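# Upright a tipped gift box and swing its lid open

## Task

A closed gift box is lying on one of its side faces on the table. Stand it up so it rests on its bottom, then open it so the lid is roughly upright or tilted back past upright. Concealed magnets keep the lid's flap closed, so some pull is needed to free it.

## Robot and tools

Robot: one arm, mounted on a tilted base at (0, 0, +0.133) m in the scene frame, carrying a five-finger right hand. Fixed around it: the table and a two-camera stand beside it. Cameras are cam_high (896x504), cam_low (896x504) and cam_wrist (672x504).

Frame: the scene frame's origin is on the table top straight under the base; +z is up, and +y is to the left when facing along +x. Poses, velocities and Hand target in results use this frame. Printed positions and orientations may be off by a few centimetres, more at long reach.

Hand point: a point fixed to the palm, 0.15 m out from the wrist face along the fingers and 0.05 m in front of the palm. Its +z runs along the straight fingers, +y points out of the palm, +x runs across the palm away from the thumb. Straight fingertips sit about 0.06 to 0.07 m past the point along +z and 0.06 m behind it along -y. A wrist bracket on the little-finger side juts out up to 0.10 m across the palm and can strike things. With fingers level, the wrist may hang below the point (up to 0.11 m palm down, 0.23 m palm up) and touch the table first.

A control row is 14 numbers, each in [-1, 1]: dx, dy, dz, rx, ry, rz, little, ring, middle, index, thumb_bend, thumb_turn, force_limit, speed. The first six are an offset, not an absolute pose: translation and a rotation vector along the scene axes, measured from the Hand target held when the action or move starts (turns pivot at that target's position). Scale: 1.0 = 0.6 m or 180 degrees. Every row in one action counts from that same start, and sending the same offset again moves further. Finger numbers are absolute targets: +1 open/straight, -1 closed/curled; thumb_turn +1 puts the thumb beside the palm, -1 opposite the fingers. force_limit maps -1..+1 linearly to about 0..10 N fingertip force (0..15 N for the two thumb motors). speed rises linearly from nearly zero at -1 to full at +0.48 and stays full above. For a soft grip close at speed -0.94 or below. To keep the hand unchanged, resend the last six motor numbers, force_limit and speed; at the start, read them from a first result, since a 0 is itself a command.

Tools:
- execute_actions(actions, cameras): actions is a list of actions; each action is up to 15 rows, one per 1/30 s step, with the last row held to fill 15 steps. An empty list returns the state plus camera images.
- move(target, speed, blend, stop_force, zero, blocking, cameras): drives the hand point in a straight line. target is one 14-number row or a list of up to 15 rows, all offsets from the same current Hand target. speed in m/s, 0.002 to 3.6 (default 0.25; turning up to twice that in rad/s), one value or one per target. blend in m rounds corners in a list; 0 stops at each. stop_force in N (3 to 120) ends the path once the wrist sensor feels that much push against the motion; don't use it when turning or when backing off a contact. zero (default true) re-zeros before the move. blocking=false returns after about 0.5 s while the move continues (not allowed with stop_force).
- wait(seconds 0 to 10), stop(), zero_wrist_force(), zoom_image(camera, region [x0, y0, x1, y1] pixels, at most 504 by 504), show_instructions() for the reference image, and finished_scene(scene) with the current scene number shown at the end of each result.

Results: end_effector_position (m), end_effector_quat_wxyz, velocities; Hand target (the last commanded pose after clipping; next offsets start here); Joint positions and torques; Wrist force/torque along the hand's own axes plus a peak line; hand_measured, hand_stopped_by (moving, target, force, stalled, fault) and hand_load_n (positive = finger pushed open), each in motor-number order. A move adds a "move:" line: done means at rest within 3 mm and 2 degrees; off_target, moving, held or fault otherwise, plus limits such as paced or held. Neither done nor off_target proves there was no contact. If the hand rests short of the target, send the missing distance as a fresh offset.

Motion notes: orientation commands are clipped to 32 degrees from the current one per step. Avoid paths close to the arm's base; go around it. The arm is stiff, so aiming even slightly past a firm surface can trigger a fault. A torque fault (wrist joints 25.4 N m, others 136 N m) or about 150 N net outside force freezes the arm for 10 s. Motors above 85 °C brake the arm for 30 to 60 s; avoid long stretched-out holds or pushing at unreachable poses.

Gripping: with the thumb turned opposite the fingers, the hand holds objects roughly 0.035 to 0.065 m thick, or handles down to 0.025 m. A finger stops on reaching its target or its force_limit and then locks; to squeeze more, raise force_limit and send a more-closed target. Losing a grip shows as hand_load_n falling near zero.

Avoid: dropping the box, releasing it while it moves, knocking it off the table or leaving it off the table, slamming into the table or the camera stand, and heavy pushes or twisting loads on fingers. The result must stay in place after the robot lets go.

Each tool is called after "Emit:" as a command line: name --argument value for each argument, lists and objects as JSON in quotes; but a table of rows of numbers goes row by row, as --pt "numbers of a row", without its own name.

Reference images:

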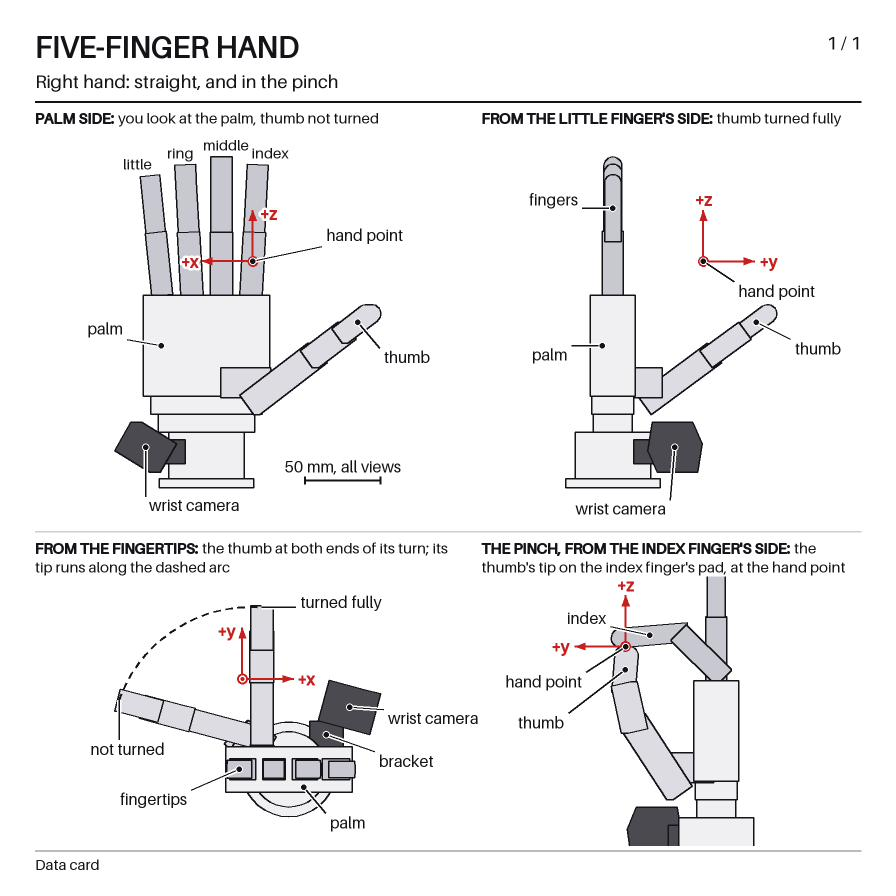

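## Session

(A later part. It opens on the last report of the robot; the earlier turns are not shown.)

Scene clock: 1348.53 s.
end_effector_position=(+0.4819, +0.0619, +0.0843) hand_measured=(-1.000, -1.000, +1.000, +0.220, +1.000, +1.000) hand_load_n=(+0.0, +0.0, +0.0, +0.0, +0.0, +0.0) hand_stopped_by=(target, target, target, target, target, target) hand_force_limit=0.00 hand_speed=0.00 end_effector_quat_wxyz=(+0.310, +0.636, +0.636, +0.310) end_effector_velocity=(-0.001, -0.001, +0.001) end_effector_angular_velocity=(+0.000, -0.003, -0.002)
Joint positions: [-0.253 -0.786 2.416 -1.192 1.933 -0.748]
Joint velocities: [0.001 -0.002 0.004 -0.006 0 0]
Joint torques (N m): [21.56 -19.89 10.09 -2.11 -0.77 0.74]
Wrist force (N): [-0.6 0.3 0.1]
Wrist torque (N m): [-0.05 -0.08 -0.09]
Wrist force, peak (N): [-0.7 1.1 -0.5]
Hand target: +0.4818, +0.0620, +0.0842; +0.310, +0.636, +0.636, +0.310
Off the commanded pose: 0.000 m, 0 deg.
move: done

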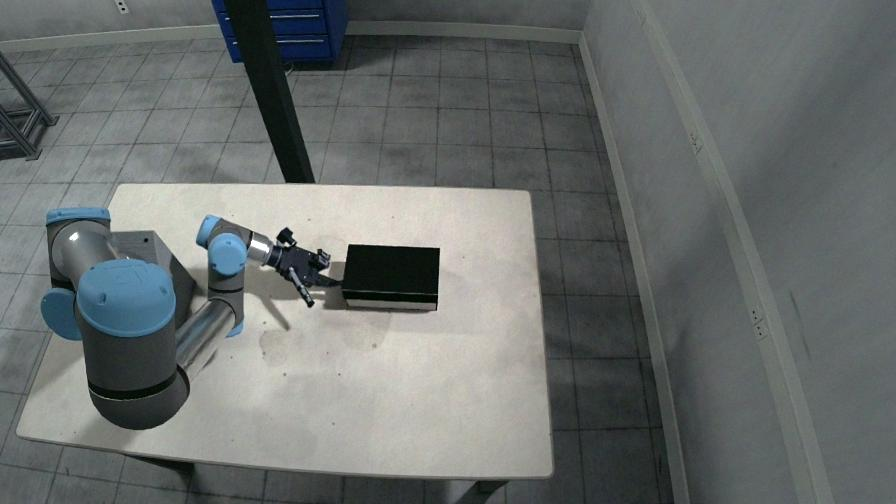

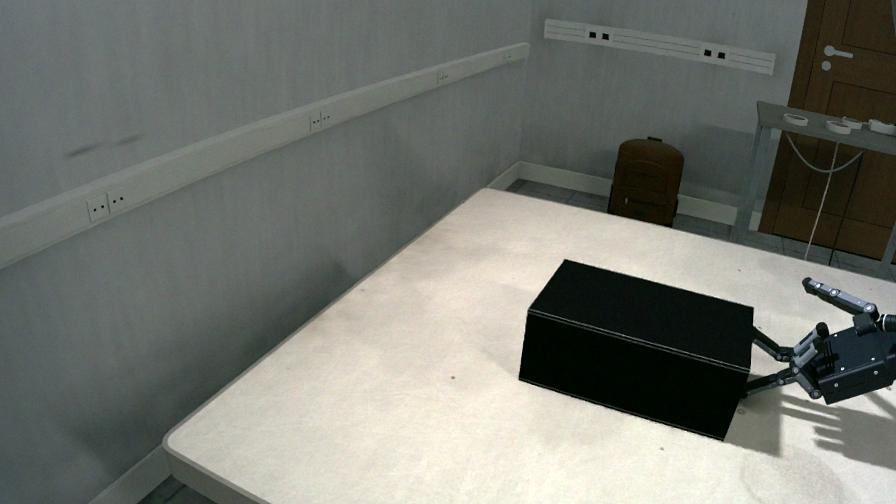

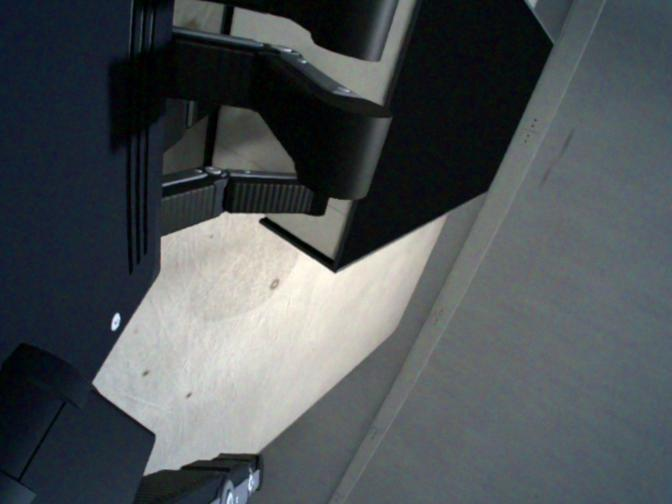

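Emit:
move --target '[0.02,0,0,0,0,0, -1,-1,1,0.22,1,1, 0.0, 0.0]' --speed 0.01 --stop_force 3 --cameras '["cam_high"]'

Emit:
zoom_image --camera "cam_high" --region '[310, 230, 380, 310]'

Scene clock: 1355.30 s.
end_effector_position=(+0.4938, +0.0620, +0.0842) hand_measured=(-1.000, -1.000, +1.000, +0.220, +1.000, +1.000) hand_load_n=(+0.0, +0.0, +0.0, +0.0, +0.0, +0.0) hand_stopped_by=(target, target, target, target, target, target) hand_force_limit=0.00 hand_speed=0.00 end_effector_quat_wxyz=(+0.310, +0.636, +0.636, +0.310)
Joint positions: [-0.248 -0.79 2.384 -1.157 1.938 -0.745]
Joint torques (N m): [26.18 -28.16 9.18 -2.46 -0.92 0.75]
Wrist force (N): [-0.6 0.6 0.2]
Wrist torque (N m): [0.00 -0.06 -0.07]
Wrist force, peak (N): [-0.8 1.0 0.0]
Hand target: +0.4938, +0.0620, +0.0842; +0.310, +0.636, +0.636, +0.310
Off the commanded pose: 0.000 m, 0 deg.
move: done
Images, in order (width x height): cam_high 896x504.

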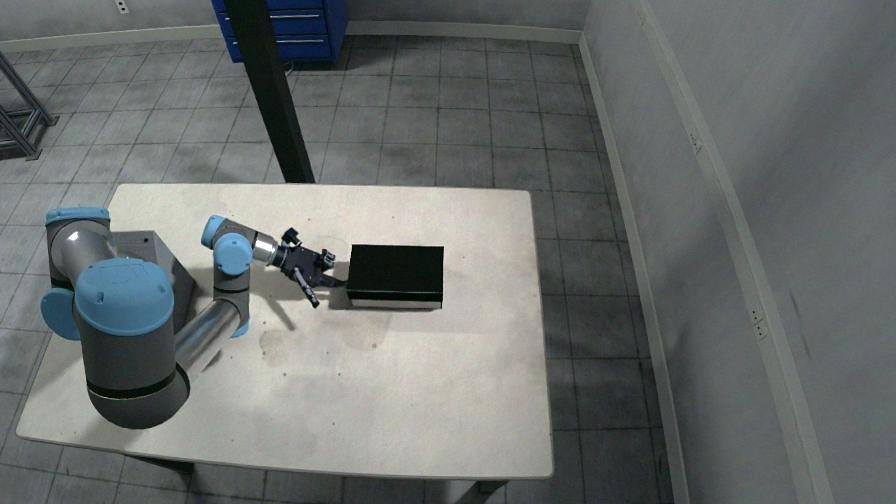

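Scaled by 6.300 from the camera's 896x504 image, which has a finer 1280x720 frame.

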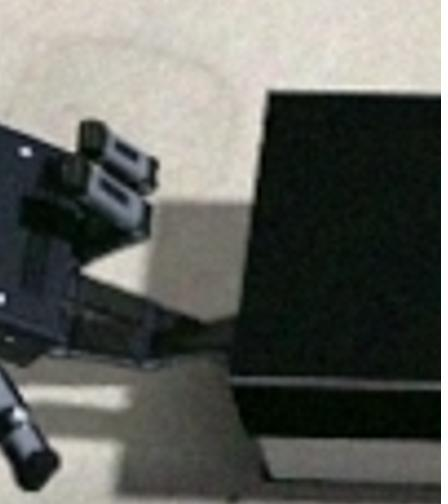

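Emit:
move --target '[0,0,-0.025,0,0,0, -1,-1,1,0.22,1,1, 0.0, 0.0]' --speed 0.004 --stop_force 3 --cameras '["cam_high","cam_wrist"]'

Emit:
zoom_image --camera "cam_high" --region '[310, 230, 380, 310]'

Emit:
zoom_image --camera "cam_wrist" --region '[150, 0, 480, 300]'

Scene clock: 1365.70 s.
end_effector_position=(+0.4938, +0.0620, +0.0769) hand_measured=(-1.000, -1.000, +1.000, +0.220, +1.000, +1.000) hand_load_n=(+0.0, +0.0, -1.0, +0.0, +0.0, +0.0) hand_stopped_by=(target, target, target, target, target, target) hand_force_limit=0.00 hand_speed=0.00 end_effector_quat_wxyz=(+0.310, +0.636, +0.636, +0.310)
Joint positions: [-0.269 -0.773 2.386 -1.179 1.919 -0.755]
Joint torques (N m): [32.59 -31.05 0.22 2.3 0.77 1.16]
Wrist force (N): [-0.6 1.5 -3.1]
Wrist torque (N m): [0.12 -0.02 0.04]
Wrist force, peak (N): [-1.4 2.3 -5.8]
Hand target: +0.4938, +0.0620, +0.0769; +0.310, +0.636, +0.636, +0.310 (not the last commanded pose)
Off the commanded pose: 0.008 m, 0 deg.
move: contact
Images, in order (width x height): cam_high 896x504, cam_wrist 672x504.

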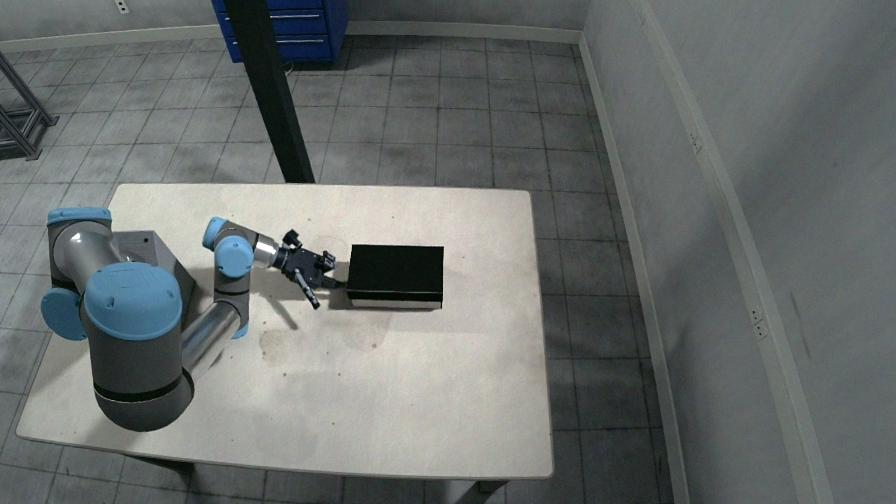

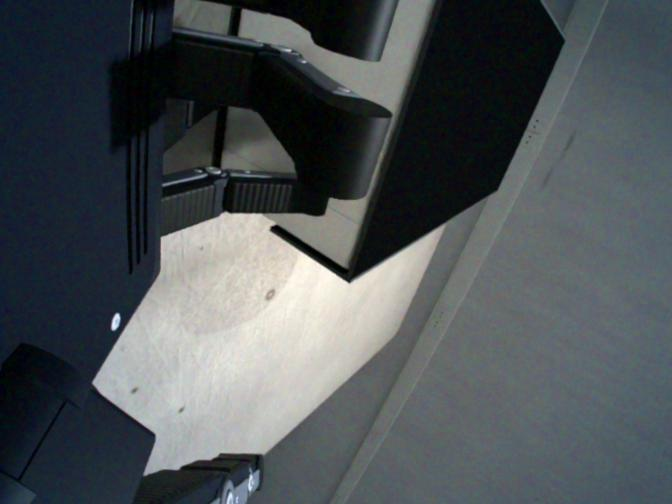

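Scaled by 6.300 from the camera's 896x504 image, which has a finer 1280x720 frame.

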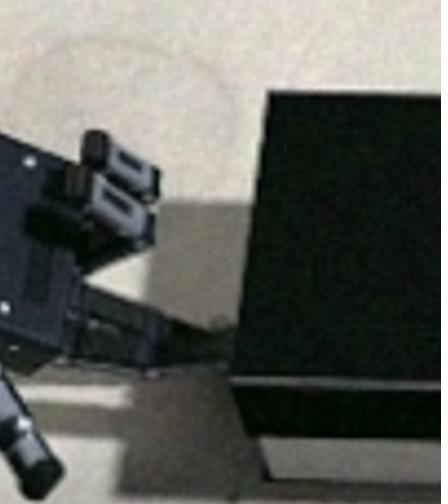

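Scaled by 1.527 from the camera's 672x504 image, which has a finer 960x720 frame.

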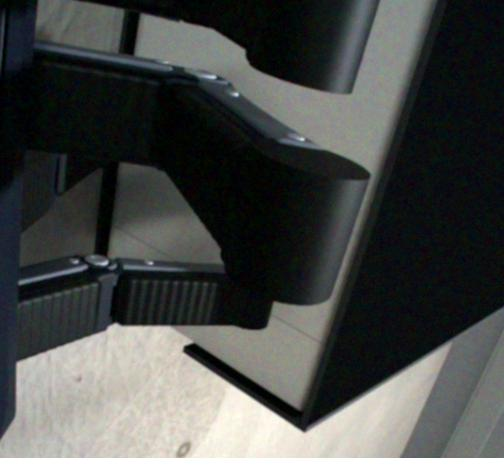

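Emit:
move --pt "0 0 0.006 0 0 0 -1 -1 1 0.22 1 1 0.0 0.0" --pt "-0.03 0 0.006 0 0 0 -1 -1 1 0.22 1 1 0.0 0.0" --speed 0.03 --blend 0.001

Emit:
move --target '[0,0,-0.015,0,0,0, -1,-1,1,0.22,1,1, 0.0, 0.0]' --speed 0.004 --stop_force 3 --cameras '["cam_high","cam_low"]'

Emit:
zoom_image --camera "cam_low" --region '[700, 290, 820, 450]'

Scene clock: 1383.47 s.
end_effector_position=(+0.4758, +0.0619, +0.0805) hand_measured=(-1.000, -1.000, +1.000, +0.220, +1.000, +1.000) hand_load_n=(+0.0, +0.0, +0.0, +0.0, +0.0, +0.0) hand_stopped_by=(target, target, target, target, target, target) hand_force_limit=0.00 hand_speed=0.00 end_effector_quat_wxyz=(+0.310, +0.636, +0.636, +0.310) end_effector_velocity=(+0.000, +0.001, +0.000) end_effector_angular_velocity=(+0.000, +0.002, +0.004)
Joint positions: [-0.268 -0.775 2.433 -1.224 1.92 -0.755]
Joint velocities: [0.001 0 -0.002 0.005 0 -0.001]
Joint torques (N m): [28.4 -22.66 -0.61 2.4 -1.77 -0.69]
Wrist force (N): [-0.4 0.7 -0.2]
Wrist torque (N m): [0.02 -0.09 0.04]
Wrist force, peak (N): [-0.7 1.6 -3.9]
Hand target: +0.4758, +0.0620, +0.0805; +0.310, +0.636, +0.636, +0.310
Off the commanded pose: 0.000 m, 0 deg.
move: done

Scene clock: 1385.17 s.
end_effector_position=(+0.4758, +0.0620, +0.0769) hand_measured=(-1.000, -1.000, +1.000, +0.220, +1.000, +1.000) hand_load_n=(+0.0, +0.0, -1.0, +0.0, +0.0, +0.0) hand_stopped_by=(target, target, target, target, target, target) hand_force_limit=0.00 hand_speed=0.00 end_effector_quat_wxyz=(+0.310, +0.636, +0.636, +0.310)
Joint positions: [-0.279 -0.766 2.434 -1.235 1.909 -0.76]
Joint torques (N m): [32.72 -30.4 -0.33 2.46 0.73 1.36]
Wrist force (N): [-0.6 1.9 -3.6]
Wrist torque (N m): [0.18 -0.02 0.06]
Wrist force, peak (N): [-1.3 2.5 -6.2]
Hand target: +0.4758, +0.0620, +0.0769; +0.310, +0.636, +0.636, +0.310 (not the last commanded pose)
Off the commanded pose: 0.005 m, 0 deg.
move: contact
Images, in order (width x height): cam_high 896x504, cam_low 896x504.

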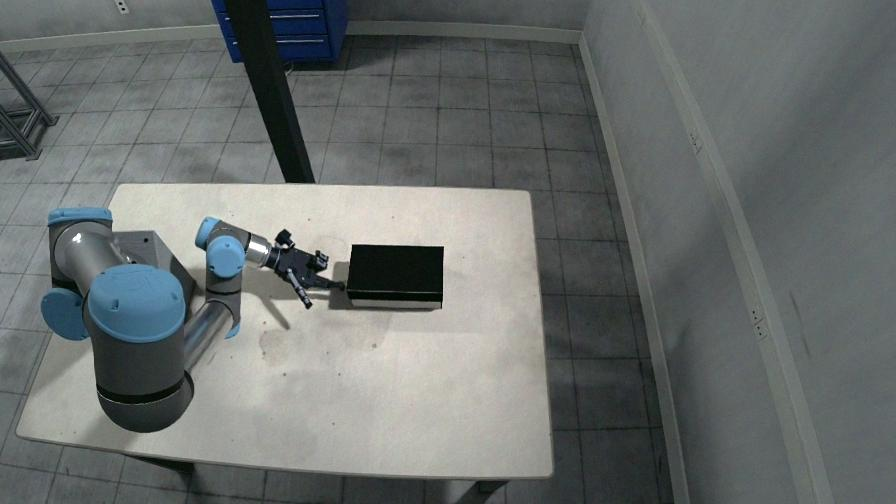

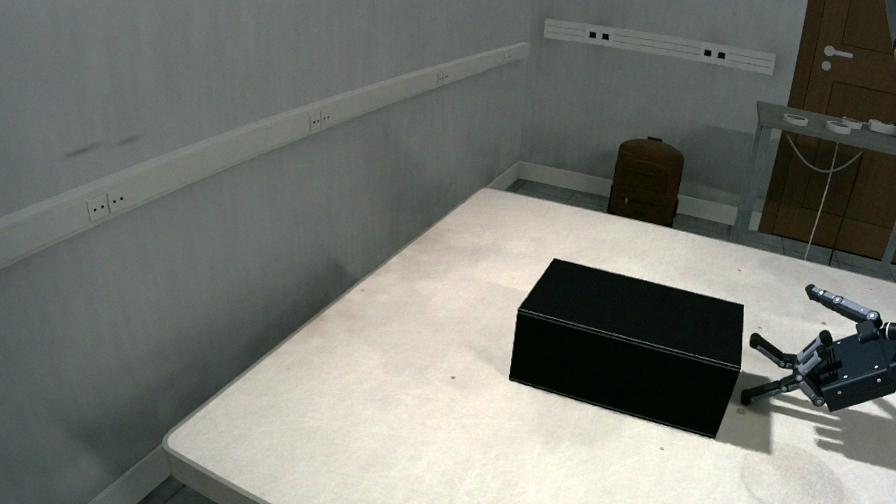

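Scaled by 3.150 from the camera's 896x504 image, which has a finer 1280x720 frame.

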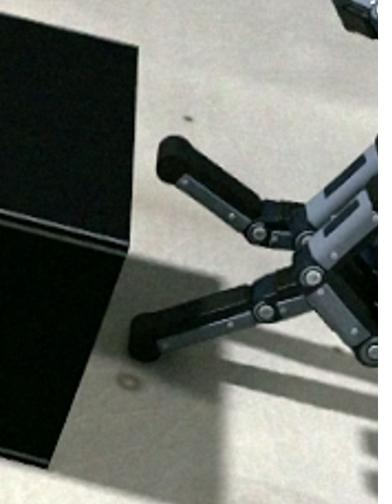

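Emit:
move --target '[0,0,0.007,0,-0.0167,0, -1,-1,1,0.15,1,1, 0.0, 0.0]' --speed 0.03

Emit:
move --target '[0,0,-0.015,0,0,0, -1,-1,1,0.15,1,1, 0.0, 0.0]' --speed 0.004 --stop_force 3

Scene clock: 1408.63 s.
end_effector_position=(+0.4757, +0.0620, +0.0811) hand_measured=(-1.000, -1.000, +1.000, +0.150, +1.000, +1.000) hand_load_n=(+0.0, +0.0, +0.0, +0.0, +0.0, +0.0) hand_stopped_by=(target, target, target, target, target, target) hand_force_limit=0.00 hand_speed=0.00 end_effector_quat_wxyz=(+0.326, +0.627, +0.627, +0.327) end_effector_velocity=(-0.001, +0.000, -0.002) end_effector_angular_velocity=(-0.001, +0.007, -0.001)
Joint positions: [-0.309 -0.745 2.46 -1.325 1.845 -0.784]
Joint velocities: [0 0 -0.001 0.006 0.006 0.001]
Joint torques (N m): [33.51 -28.8 -0.22 2.32 0.17 0.77]
Wrist force (N): [-0.5 0.8 -0.4]
Wrist torque (N m): [0.06 -0.06 0.03]
Wrist force, peak (N): [-0.7 1.8 -4.0]
Hand target: +0.4758, +0.0620, +0.0811; +0.326, +0.627, +0.627, +0.327
Off the commanded pose: 0.000 m, 0 deg.
move: done

Scene clock: 1410.63 s.
end_effector_position=(+0.4758, +0.0620, +0.0761) hand_measured=(-1.000, -1.000, +1.000, +0.150, +1.000, +1.000) hand_load_n=(+0.0, +0.0, -1.0, +0.0, +0.0, -0.5) hand_stopped_by=(target, target, target, target, target, target) hand_force_limit=0.00 hand_speed=0.00 end_effector_quat_wxyz=(+0.326, +0.627, +0.627, +0.327)
Joint positions: [-0.325 -0.732 2.461 -1.34 1.83 -0.791]
Joint torques (N m): [32.05 -30.19 5.33 2.37 0.82 1.1]
Wrist force (N): [-0.6 1.7 -3.2]
Wrist torque (N m): [0.16 0.00 0.03]
Wrist force, peak (N): [-1.0 2.8 -5.6]
Hand target: +0.4758, +0.0620, +0.0761; +0.326, +0.627, +0.627, +0.327 (not the last commanded pose)
Off the commanded pose: 0.004 m, 0 deg.
move: contact

Emit:
move --pt "0 0 0.0067 0 0 0 -1 -1 1 0.15 1 1 0.0 0.0" --pt "0.0333 0 0.0067 0 0 0 -1 -1 1 0.15 1 1 0.0 0.0" --speed '[0.01,0.02]' --blend 0.001 --cameras '["cam_high"]'

Emit:
zoom_image --camera "cam_high" --region '[310, 230, 380, 310]'

Emit:
move --target '[0,0,-0.015,0,0,0, -1,-1,1,0.15,1,1, 0.0, 0.0]' --speed 0.004 --stop_force 3

Scene clock: 1422.87 s.
end_effector_position=(+0.4959, +0.0620, +0.0802) hand_measured=(-1.000, -1.000, +1.000, +0.150, +1.000, +1.000) hand_load_n=(+0.0, +0.0, +0.0, +0.0, +0.0, +0.0) hand_stopped_by=(target, target, target, target, target, target) hand_force_limit=0.00 hand_speed=0.00 end_effector_quat_wxyz=(+0.326, +0.627, +0.627, +0.327) end_effector_velocity=(-0.002, +0.000, +0.000) end_effector_angular_velocity=(+0.001, +0.000, +0.001)
Joint positions: [-0.298 -0.754 2.407 -1.261 1.856 -0.78]
Joint velocities: [-0.001 0.002 0.004 -0.005 -0.001 0]
Joint torques (N m): [25.82 -25.77 11.92 -2.12 -0.53 1.22]
Wrist force (N): [-0.4 0.7 -0.5]
Wrist torque (N m): [0.04 -0.09 -0.05]
Wrist force, peak (N): [-0.5 2.1 -3.4]
Hand target: +0.4958, +0.0620, +0.0802; +0.326, +0.627, +0.627, +0.327
Off the commanded pose: 0.000 m, 0 deg.
move: done
Images, in order (width x height): cam_high 896x504.

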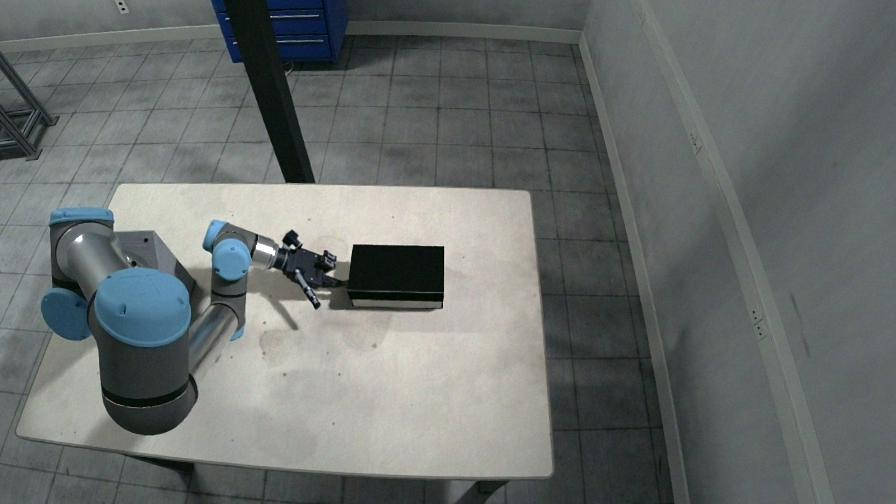

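Scaled by 6.300 from the camera's 896x504 image, which has a finer 1280x720 frame.

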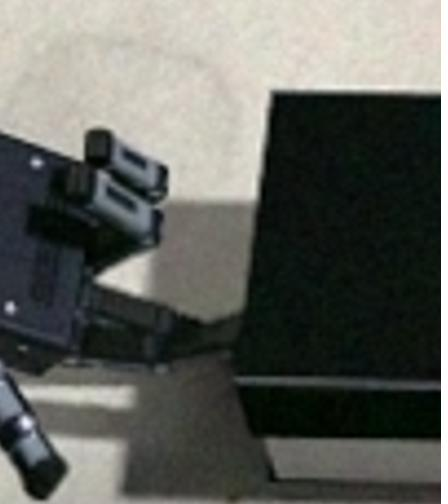

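Scene clock: 1424.67 s.
end_effector_position=(+0.4958, +0.0620, +0.0761) hand_measured=(-1.000, -1.000, +1.000, +0.150, +1.000, +1.000) hand_load_n=(+0.0, +0.0, -1.0, +0.0, +0.0, +0.0) hand_stopped_by=(target, target, target, target, target, target) hand_force_limit=0.00 hand_speed=0.00 end_effector_quat_wxyz=(+0.326, +0.627, +0.627, +0.327)
Joint positions: [-0.31 -0.744 2.408 -1.273 1.845 -0.785]
Joint torques (N m): [32.52 -31.15 4.74 2.32 0.74 1.06]
Wrist force (N): [-0.6 1.9 -3.4]
Wrist torque (N m): [0.16 0.01 0.04]
Wrist force, peak (N): [-1.3 2.9 -5.9]
Hand target: +0.4958, +0.0620, +0.0761; +0.326, +0.627, +0.627, +0.327 (not the last commanded pose)
Off the commanded pose: 0.005 m, 0 deg.
move: contact

Emit:
move --pt "0 0 0.0067 0 0 0 -1 -1 1 0.12 1 1 0.0 0.0" --pt "-0.01 0 0.0067 0 0 -0.0444 -1 -1 1 0.12 1 1 0.0 0.0" --pt "0.0033 0 0.0067 0 0 -0.0444 -1 -1 1 0.12 1 1 0.0 0.0" --speed '[0.02,0.03,0.01]' --blend 0.0

Emit:
move --target '[0,0,-0.015,0,0,0, -1,-1,1,0.12,1,1, 0.0, 0.0]' --speed 0.004 --stop_force 3 --cameras '["cam_high"]'

Emit:
zoom_image --camera "cam_high" --region '[310, 230, 380, 310]'

Scene clock: 1442.17 s.
end_effector_position=(+0.4979, +0.0620, +0.0801) hand_measured=(-1.000, -1.000, +1.000, +0.120, +1.000, +1.000) hand_load_n=(+0.0, +0.0, +0.0, +0.0, +0.0, +0.0) hand_stopped_by=(target, target, target, target, target, target) hand_force_limit=0.00 hand_speed=0.00 end_effector_quat_wxyz=(+0.348, +0.669, +0.582, +0.303)
Joint positions: [-0.204 -0.686 2.354 -1.347 2.029 -0.694]
Joint torques (N m): [33.04 -28.96 8.81 -1.14 0.56 1.55]
Wrist force (N): [-0.6 0.3 -0.5]
Wrist torque (N m): [0.07 -0.07 -0.11]
Wrist force, peak (N): [-0.6 2.2 -3.9]
Hand target: +0.4978, +0.0620, +0.0801; +0.348, +0.669, +0.582, +0.303
Off the commanded pose: 0.000 m, 0 deg.
move: done

Scene clock: 1443.60 s.
end_effector_position=(+0.4978, +0.0620, +0.0776) hand_measured=(-1.000, -1.000, +1.000, +0.120, +1.000, +1.000) hand_load_n=(+0.0, +0.0, -1.5, +0.0, +0.0, +0.0) hand_stopped_by=(target, target, target, target, target, target) hand_force_limit=0.00 hand_speed=0.00 end_effector_quat_wxyz=(+0.348, +0.669, +0.582, +0.303)
Joint positions: [-0.211 -0.68 2.355 -1.355 2.022 -0.697]
Joint torques (N m): [33.08 -31.83 4.36 2.16 1.02 0.92]
Wrist force (N): [-0.4 2.1 -3.3]
Wrist torque (N m): [0.14 0.00 0.05]
Wrist force, peak (N): [-0.6 2.7 -4.7]
Hand target: +0.4978, +0.0620, +0.0776; +0.348, +0.669, +0.582, +0.303 (not the last commanded pose)
Off the commanded pose: 0.006 m, 0 deg.
move: contact
Images, in order (width x height): cam_high 896x504.

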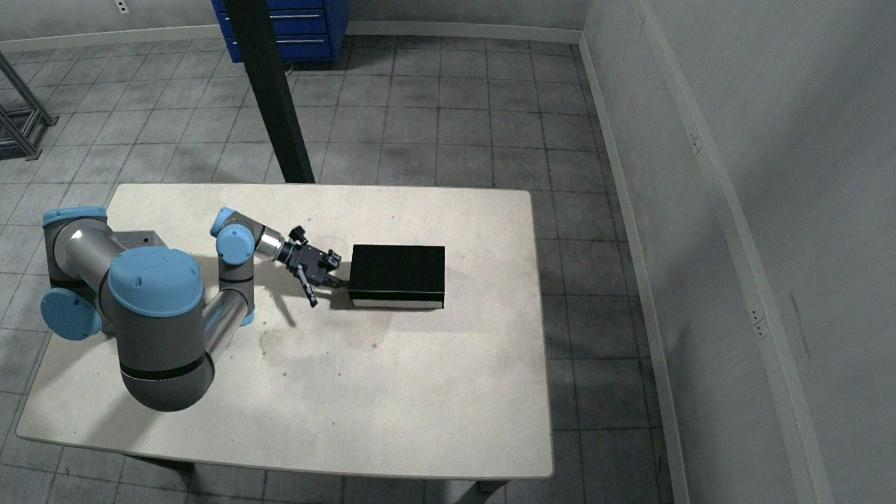

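Scaled by 6.300 from the camera's 896x504 image, which has a finer 1280x720 frame.

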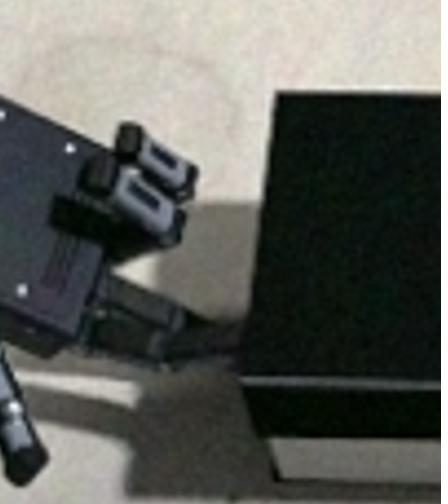

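Emit:
move --target '[0,0,-0.0005,0,0,0, -1,-1,1,0.06,1,1, -0.2, -0.94]' --speed 0.01

Emit:
move --target '[0,0,0,0,0,0, -1,-1,1,0.02,1,1, -0.2, -0.94]' --speed 0.01 --cameras '["cam_low","cam_wrist"]'

Emit:
zoom_image --camera "cam_wrist" --region '[150, 0, 480, 300]'

Emit:
zoom_image --camera "cam_low" --region '[690, 280, 820, 450]'

Scene clock: 1450.50 s.
end_effector_position=(+0.4978, +0.0620, +0.0773) hand_measured=(-1.000, -1.000, +1.000, +0.060, +1.000, +1.000) hand_load_n=(+0.0, +0.0, -3.0, +0.0, +0.0, +0.0) hand_stopped_by=(target, target, target, target, target, target) hand_force_limit=-0.20 hand_speed=-0.94 end_effector_quat_wxyz=(+0.348, +0.669, +0.582, +0.303)
Joint positions: [-0.212 -0.679 2.355 -1.356 2.021 -0.697]
Joint torques (N m): [18.51 -14.66 4.12 -2.17 -2.35 -1.19]
Wrist force (N): [-0.9 3.1 -4.5]
Wrist torque (N m): [0.10 0.03 0.04]
Wrist force, peak (N): [-0.9 3.1 -4.8]
Hand target: +0.4978, +0.0620, +0.0773; +0.348, +0.669, +0.582, +0.303
Off the commanded pose: 0.000 m, 0 deg.
move: done

Scene clock: 1451.00 s.
end_effector_position=(+0.4978, +0.0620, +0.0773) hand_measured=(-1.000, -1.000, +1.000, +0.020, +1.000, +1.000) hand_load_n=(+0.0, +0.0, -3.0, +0.0, -0.5, +0.0) hand_stopped_by=(target, target, target, target, target, target) hand_force_limit=-0.20 hand_speed=-0.94 end_effector_quat_wxyz=(+0.348, +0.669, +0.582, +0.303)
Joint positions: [-0.212 -0.679 2.355 -1.356 2.021 -0.697]
Joint torques (N m): [18.54 -14.81 8.45 -1.35 -1.67 -1.16]
Wrist force (N): [-0.7 3.3 -4.5]
Wrist torque (N m): [0.11 0.01 0.06]
Wrist force, peak (N): [-1.1 3.3 -4.6]
Hand target: +0.4978, +0.0620, +0.0773; +0.348, +0.669, +0.582, +0.303
Off the commanded pose: 0.000 m, 0 deg.
move: done
Images, in order (width x height): cam_low 896x504, cam_wrist 672x504.

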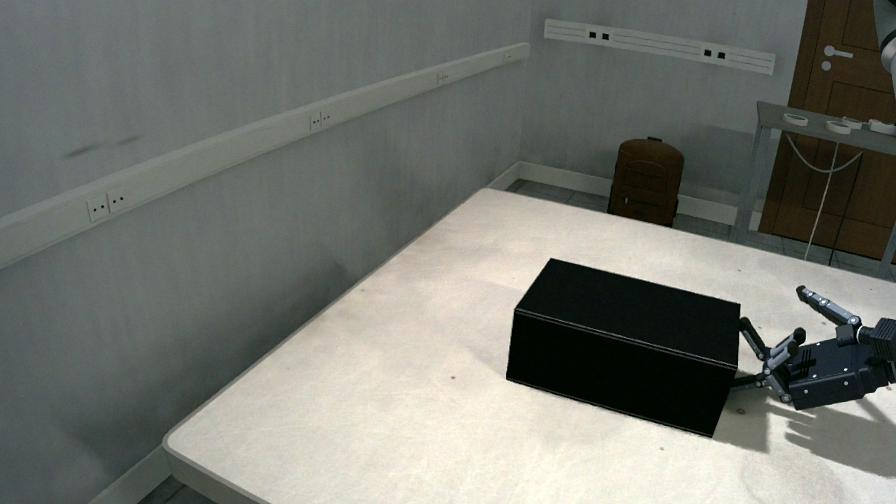

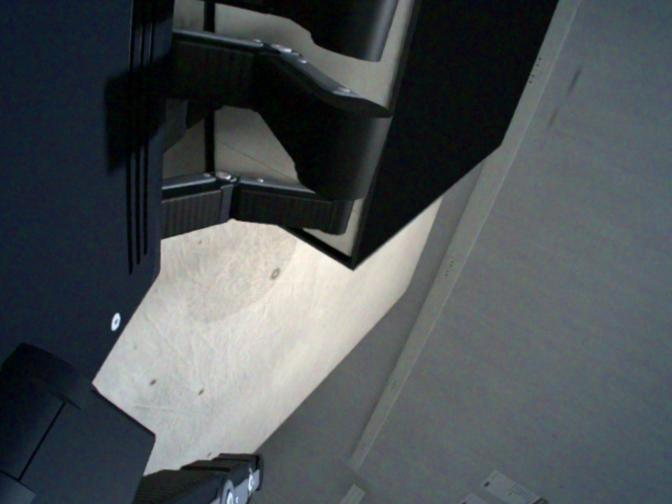

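Scaled by 1.527 from the camera's 672x504 image, which has a finer 960x720 frame.

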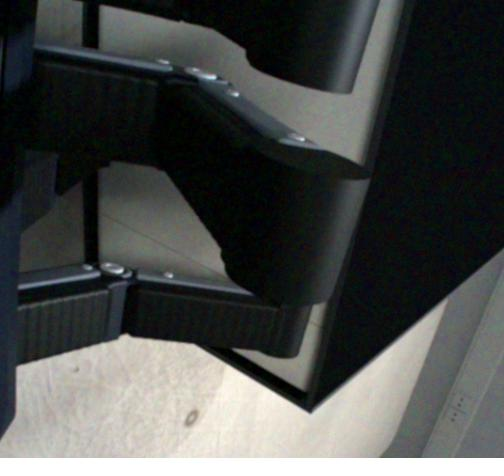

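Scaled by 2.965 from the camera's 896x504 image, which has a finer 1280x720 frame.

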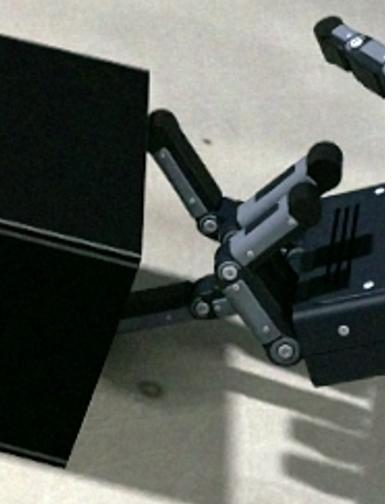

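Emit:
move --target '[0,0,0,0,0,0, -1,-1,1,-0.06,1,1, -0.2, -0.94]' --speed 0.01 --cameras '["cam_low","cam_wrist"]'

Emit:
zoom_image --camera "cam_wrist" --region '[150, 0, 480, 300]'

Emit:
zoom_image --camera "cam_low" --region '[690, 280, 820, 450]'

Scene clock: 1455.37 s.
end_effector_position=(+0.4978, +0.0620, +0.0773) hand_measured=(-1.000, -1.000, +1.000, -0.060, +1.000, +1.000) hand_load_n=(+0.0, +0.0, -2.5, +0.0, +0.0, +0.0) hand_stopped_by=(target, target, target, target, target, target) hand_force_limit=-0.20 hand_speed=-0.94 end_effector_quat_wxyz=(+0.348, +0.669, +0.582, +0.303)
Joint positions: [-0.212 -0.679 2.355 -1.356 2.021 -0.697]
Joint torques (N m): [18.55 -14.54 9.86 1.53 0.76 -0.58]
Wrist force (N): [-0.9 3.1 -4.6]
Wrist torque (N m): [0.09 0.04 0.04]
Wrist force, peak (N): [-1.3 3.2 -5.0]
Hand target: +0.4978, +0.0620, +0.0773; +0.348, +0.669, +0.582, +0.303
Off the commanded pose: 0.000 m, 0 deg.
move: done
Images, in order (width x height): cam_low 896x504, cam_wrist 672x504.

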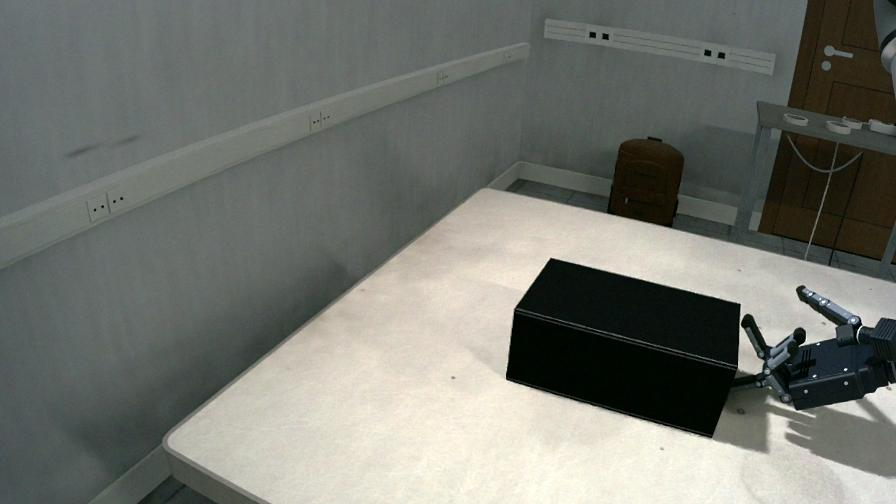

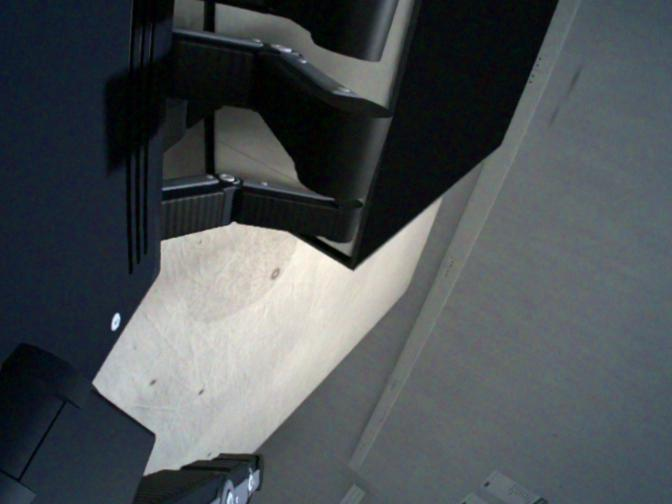

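Scaled by 1.527 from the camera's 672x504 image, which has a finer 960x720 frame.

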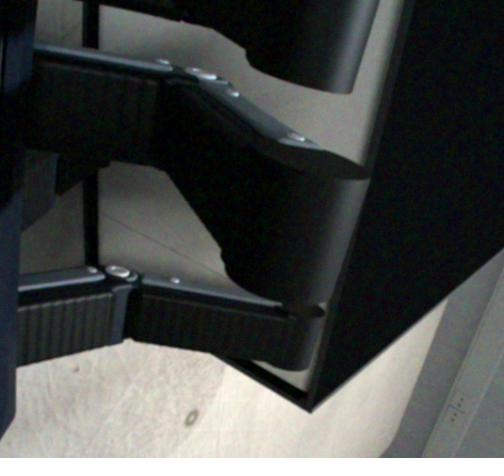

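Scaled by 2.965 from the camera's 896x504 image, which has a finer 1280x720 frame.

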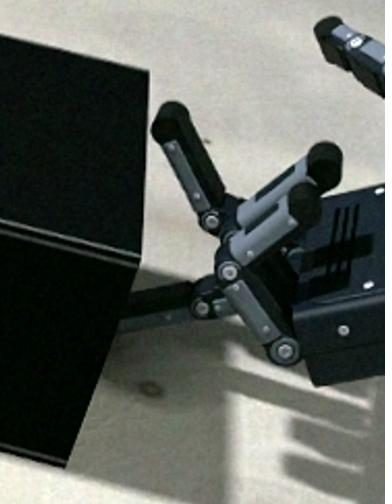

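Emit:
move --pt "0 0 0 0 0 0 -1 -1 1 0.08 1 1 -0.2 -0.8" --pt "0.0037 -0.0036 0 0 0 0.0361 -1 -1 1 0.08 1 1 -0.2 -0.8" --pt "0.0073 -0.008 0 0 0 0.0722 -1 -1 1 0.08 1 1 -0.2 -0.8" --speed 0.02 --blend '[0.0,0.001,0.0]' --cameras '["cam_high","cam_low","cam_wrist"]'

Emit:
zoom_image --camera "cam_wrist" --region '[150, 0, 480, 300]'

Emit:
zoom_image --camera "cam_low" --region '[690, 280, 820, 450]'

Emit:
zoom_image --camera "cam_high" --region '[310, 230, 380, 310]'

Scene clock: 1479.03 s.
end_effector_position=(+0.5022, +0.0572, +0.0773) hand_measured=(-1.000, -1.000, +1.000, +0.080, +1.000, +1.000) hand_load_n=(+0.0, +0.0, +0.0, +0.0, +0.0, +0.0) hand_stopped_by=(target, target, target, target, target, target) hand_force_limit=-0.20 hand_speed=-0.80 end_effector_quat_wxyz=(+0.312, +0.599, +0.654, +0.341)
Joint positions: [-0.377 -0.808 2.416 -1.17 1.734 -0.851]
Joint torques (N m): [32.8 -16.35 8.87 -1.42 0.7 0.77]
Wrist force (N): [-0.9 0.2 -0.7]
Wrist torque (N m): [0.02 -0.01 -0.01]
Wrist force, peak (N): [-1.0 3.5 -4.8]
Hand target: +0.5022, +0.0572, +0.0773; +0.312, +0.599, +0.654, +0.341
Off the commanded pose: 0.000 m, 0 deg.
move: done

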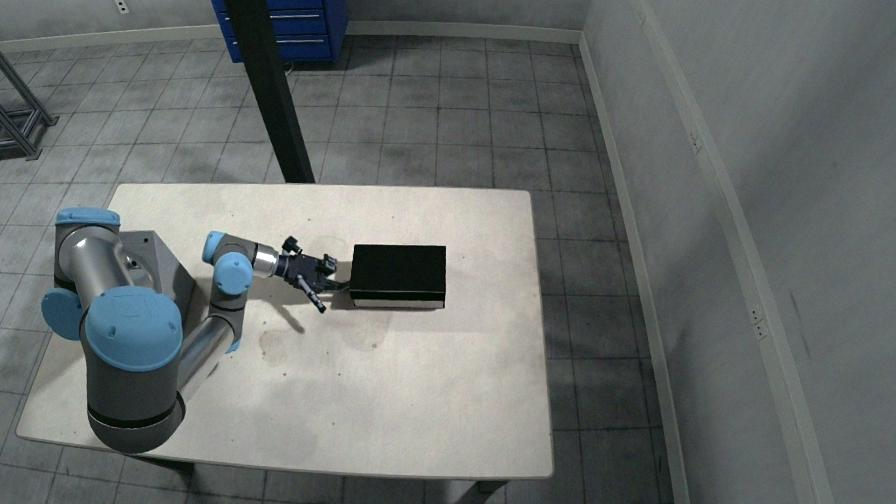

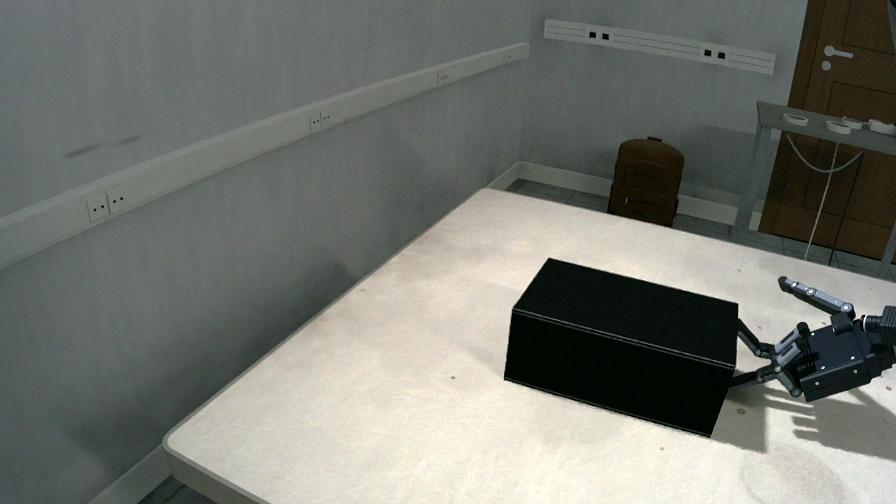

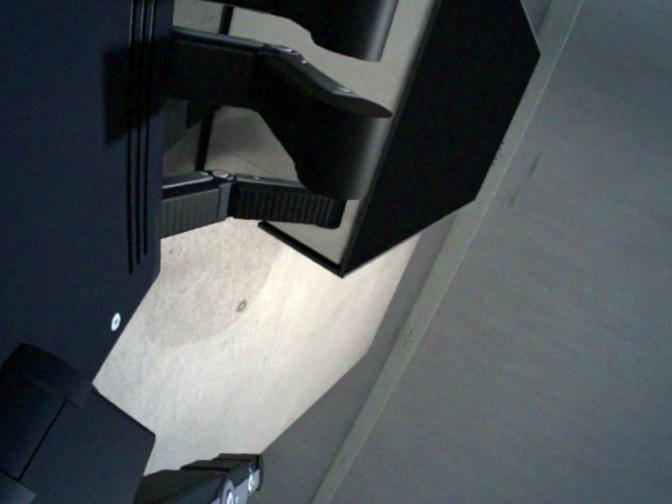

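Scaled by 1.527 from the camera's 672x504 image, which has a finer 960x720 frame.

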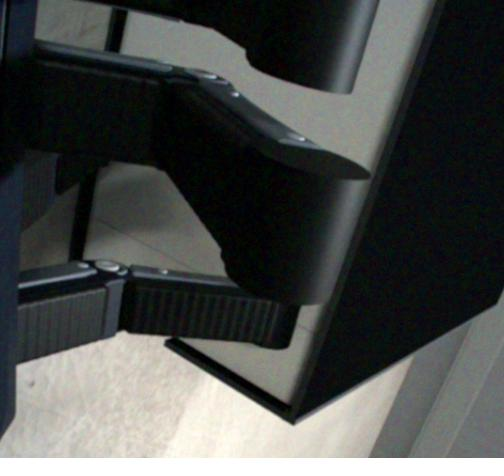

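Scaled by 2.965 from the camera's 896x504 image, which has a finer 1280x720 frame.

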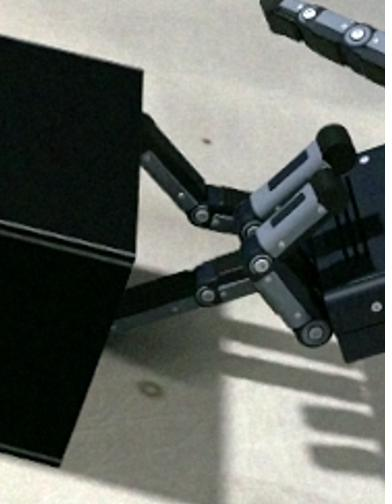

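Scaled by 6.300 from the camera's 896x504 image, which has a finer 1280x720 frame.

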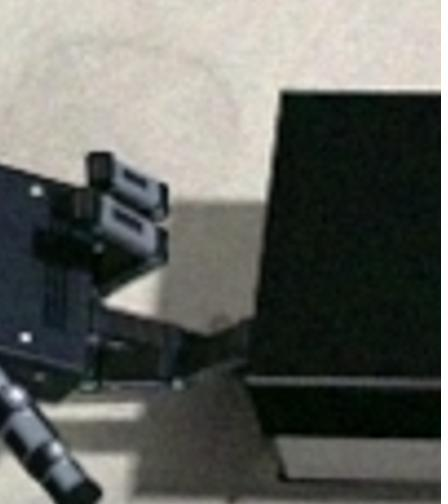

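Emit:
move --target '[0,0,-0.01,0,0,0, -1,-1,1,0.08,1,1, -0.2, -0.8]' --speed 0.004 --stop_force 3

Scene clock: 1484.10 s.
end_effector_position=(+0.5022, +0.0572, +0.0761) hand_measured=(-1.000, -1.000, +1.000, +0.080, +1.000, +1.000) hand_load_n=(+0.0, +0.0, -1.0, +0.0, +0.0, +0.0) hand_stopped_by=(target, target, target, target, target, target) hand_force_limit=-0.20 hand_speed=-0.80 end_effector_quat_wxyz=(+0.312, +0.599, +0.654, +0.341)
Joint positions: [-0.38 -0.805 2.416 -1.174 1.732 -0.852]
Joint torques (N m): [32.85 -31.86 2.73 2.25 0.78 1.15]
Wrist force (N): [-0.2 1.4 -4.8]
Wrist torque (N m): [0.27 0.04 0.05]
Wrist force, peak (N): [-1.0 2.6 -7.4]
Hand target: +0.5022, +0.0572, +0.0761; +0.312, +0.599, +0.654, +0.341 (not the last commanded pose)
Off the commanded pose: 0.005 m, 0 deg.
move: contact

Emit:
move --pt "0 0 0.006 0 0 0 -1 -1 1 0.1 1 1 -0.2 -0.8" --pt "-0.0203 0.0047 0.008 0.0015 0.011 -0.0722 -1 -1 1 0.1 1 1 -0.2 -0.8" --pt "0.0013 0.0047 0.008 0.0015 0.011 -0.0722 -1 -1 1 0.1 1 1 -0.2 -0.8" --speed '[0.02,0.05,0.015]' --blend 0.0

Emit:
move --target '[0,0,-0.015,0,0,0, -1,-1,1,0.1,1,1, -0.2, -0.8]' --speed 0.004 --stop_force 3 --cameras '["cam_high","cam_low","cam_wrist"]'

Emit:
zoom_image --camera "cam_low" --region '[690, 280, 820, 450]'

Emit:
zoom_image --camera "cam_high" --region '[310, 230, 380, 310]'

Scene clock: 1519.70 s.
end_effector_position=(+0.5030, +0.0600, +0.0809) hand_measured=(-1.000, -1.000, +1.000, +0.100, +1.000, +1.000) hand_load_n=(+0.0, +0.0, +0.0, +0.0, +0.0, +0.5) hand_stopped_by=(target, target, target, target, target, target) hand_force_limit=-0.20 hand_speed=-0.80 end_effector_quat_wxyz=(+0.335, +0.676, +0.587, +0.294)
Joint positions: [-0.184 -0.713 2.327 -1.257 2.067 -0.669]
Joint torques (N m): [33.83 -29.79 9.91 -1.79 0.47 1.47]
Wrist force (N): [-0.8 0.4 -0.7]
Wrist torque (N m): [0.05 -0.04 -0.09]
Wrist force, peak (N): [-0.6 1.7 -5.0]
Hand target: +0.5030, +0.0600, +0.0809; +0.335, +0.676, +0.587, +0.294
Off the commanded pose: 0.000 m, 0 deg.
move: done

Scene clock: 1521.43 s.
end_effector_position=(+0.5029, +0.0600, +0.0772) hand_measured=(-1.000, -1.000, +1.000, +0.100, +1.000, +1.000) hand_load_n=(+0.0, +0.0, -2.0, +0.0, +0.0, +0.0) hand_stopped_by=(target, target, target, target, target, target) hand_force_limit=-0.20 hand_speed=-0.80 end_effector_quat_wxyz=(+0.335, +0.676, +0.587, +0.294)
Joint positions: [-0.194 -0.705 2.328 -1.269 2.058 -0.673]
Joint torques (N m): [33.96 -32.19 1.82 2.31 1.15 0.92]
Wrist force (N): [-0.3 1.9 -2.8]
Wrist torque (N m): [0.01 0.01 0.05]
Wrist force, peak (N): [-0.7 3.4 -3.7]
Hand target: +0.5030, +0.0600, +0.0772; +0.335, +0.676, +0.587, +0.294 (not the last commanded pose)
Off the commanded pose: 0.005 m, 0 deg.
move: contact

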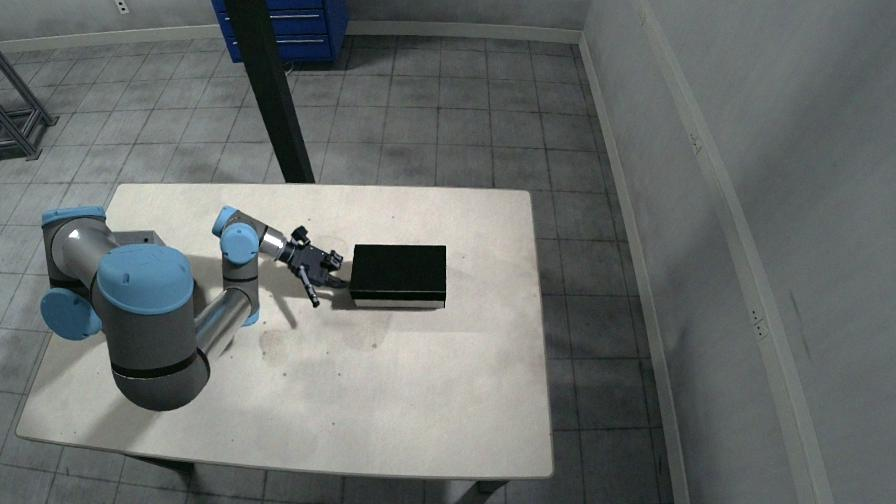

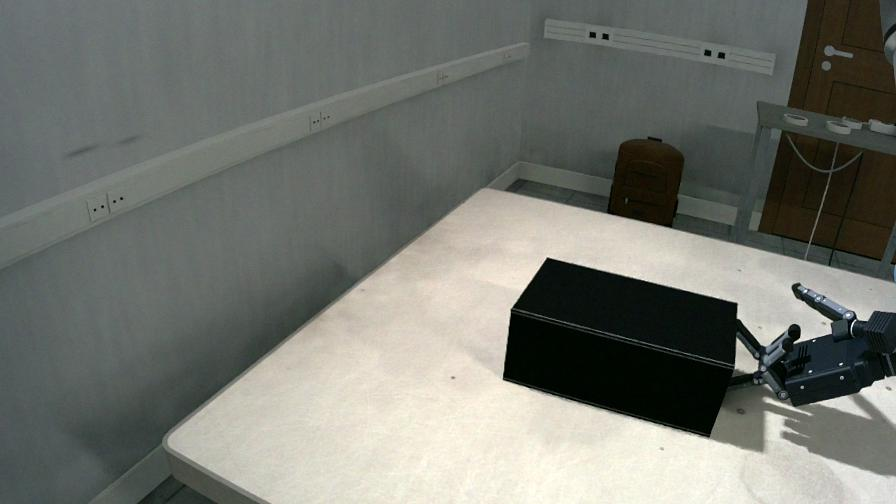

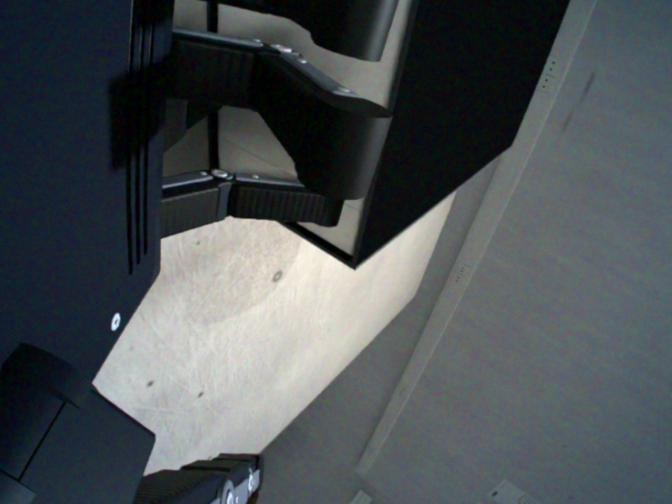

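Scaled by 2.965 from the camera's 896x504 image, which has a finer 1280x720 frame.

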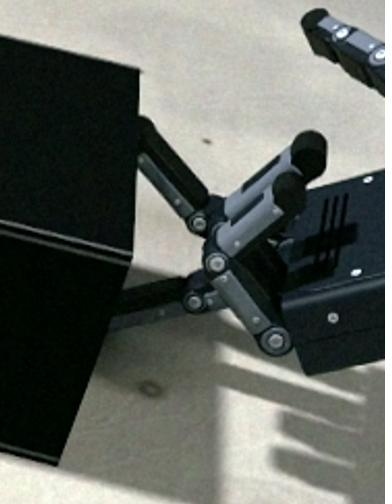

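Scaled by 6.300 from the camera's 896x504 image, which has a finer 1280x720 frame.

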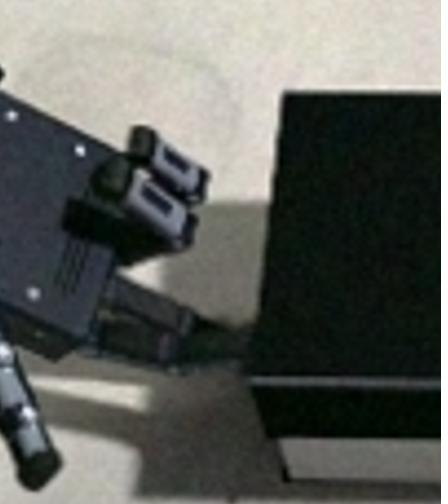

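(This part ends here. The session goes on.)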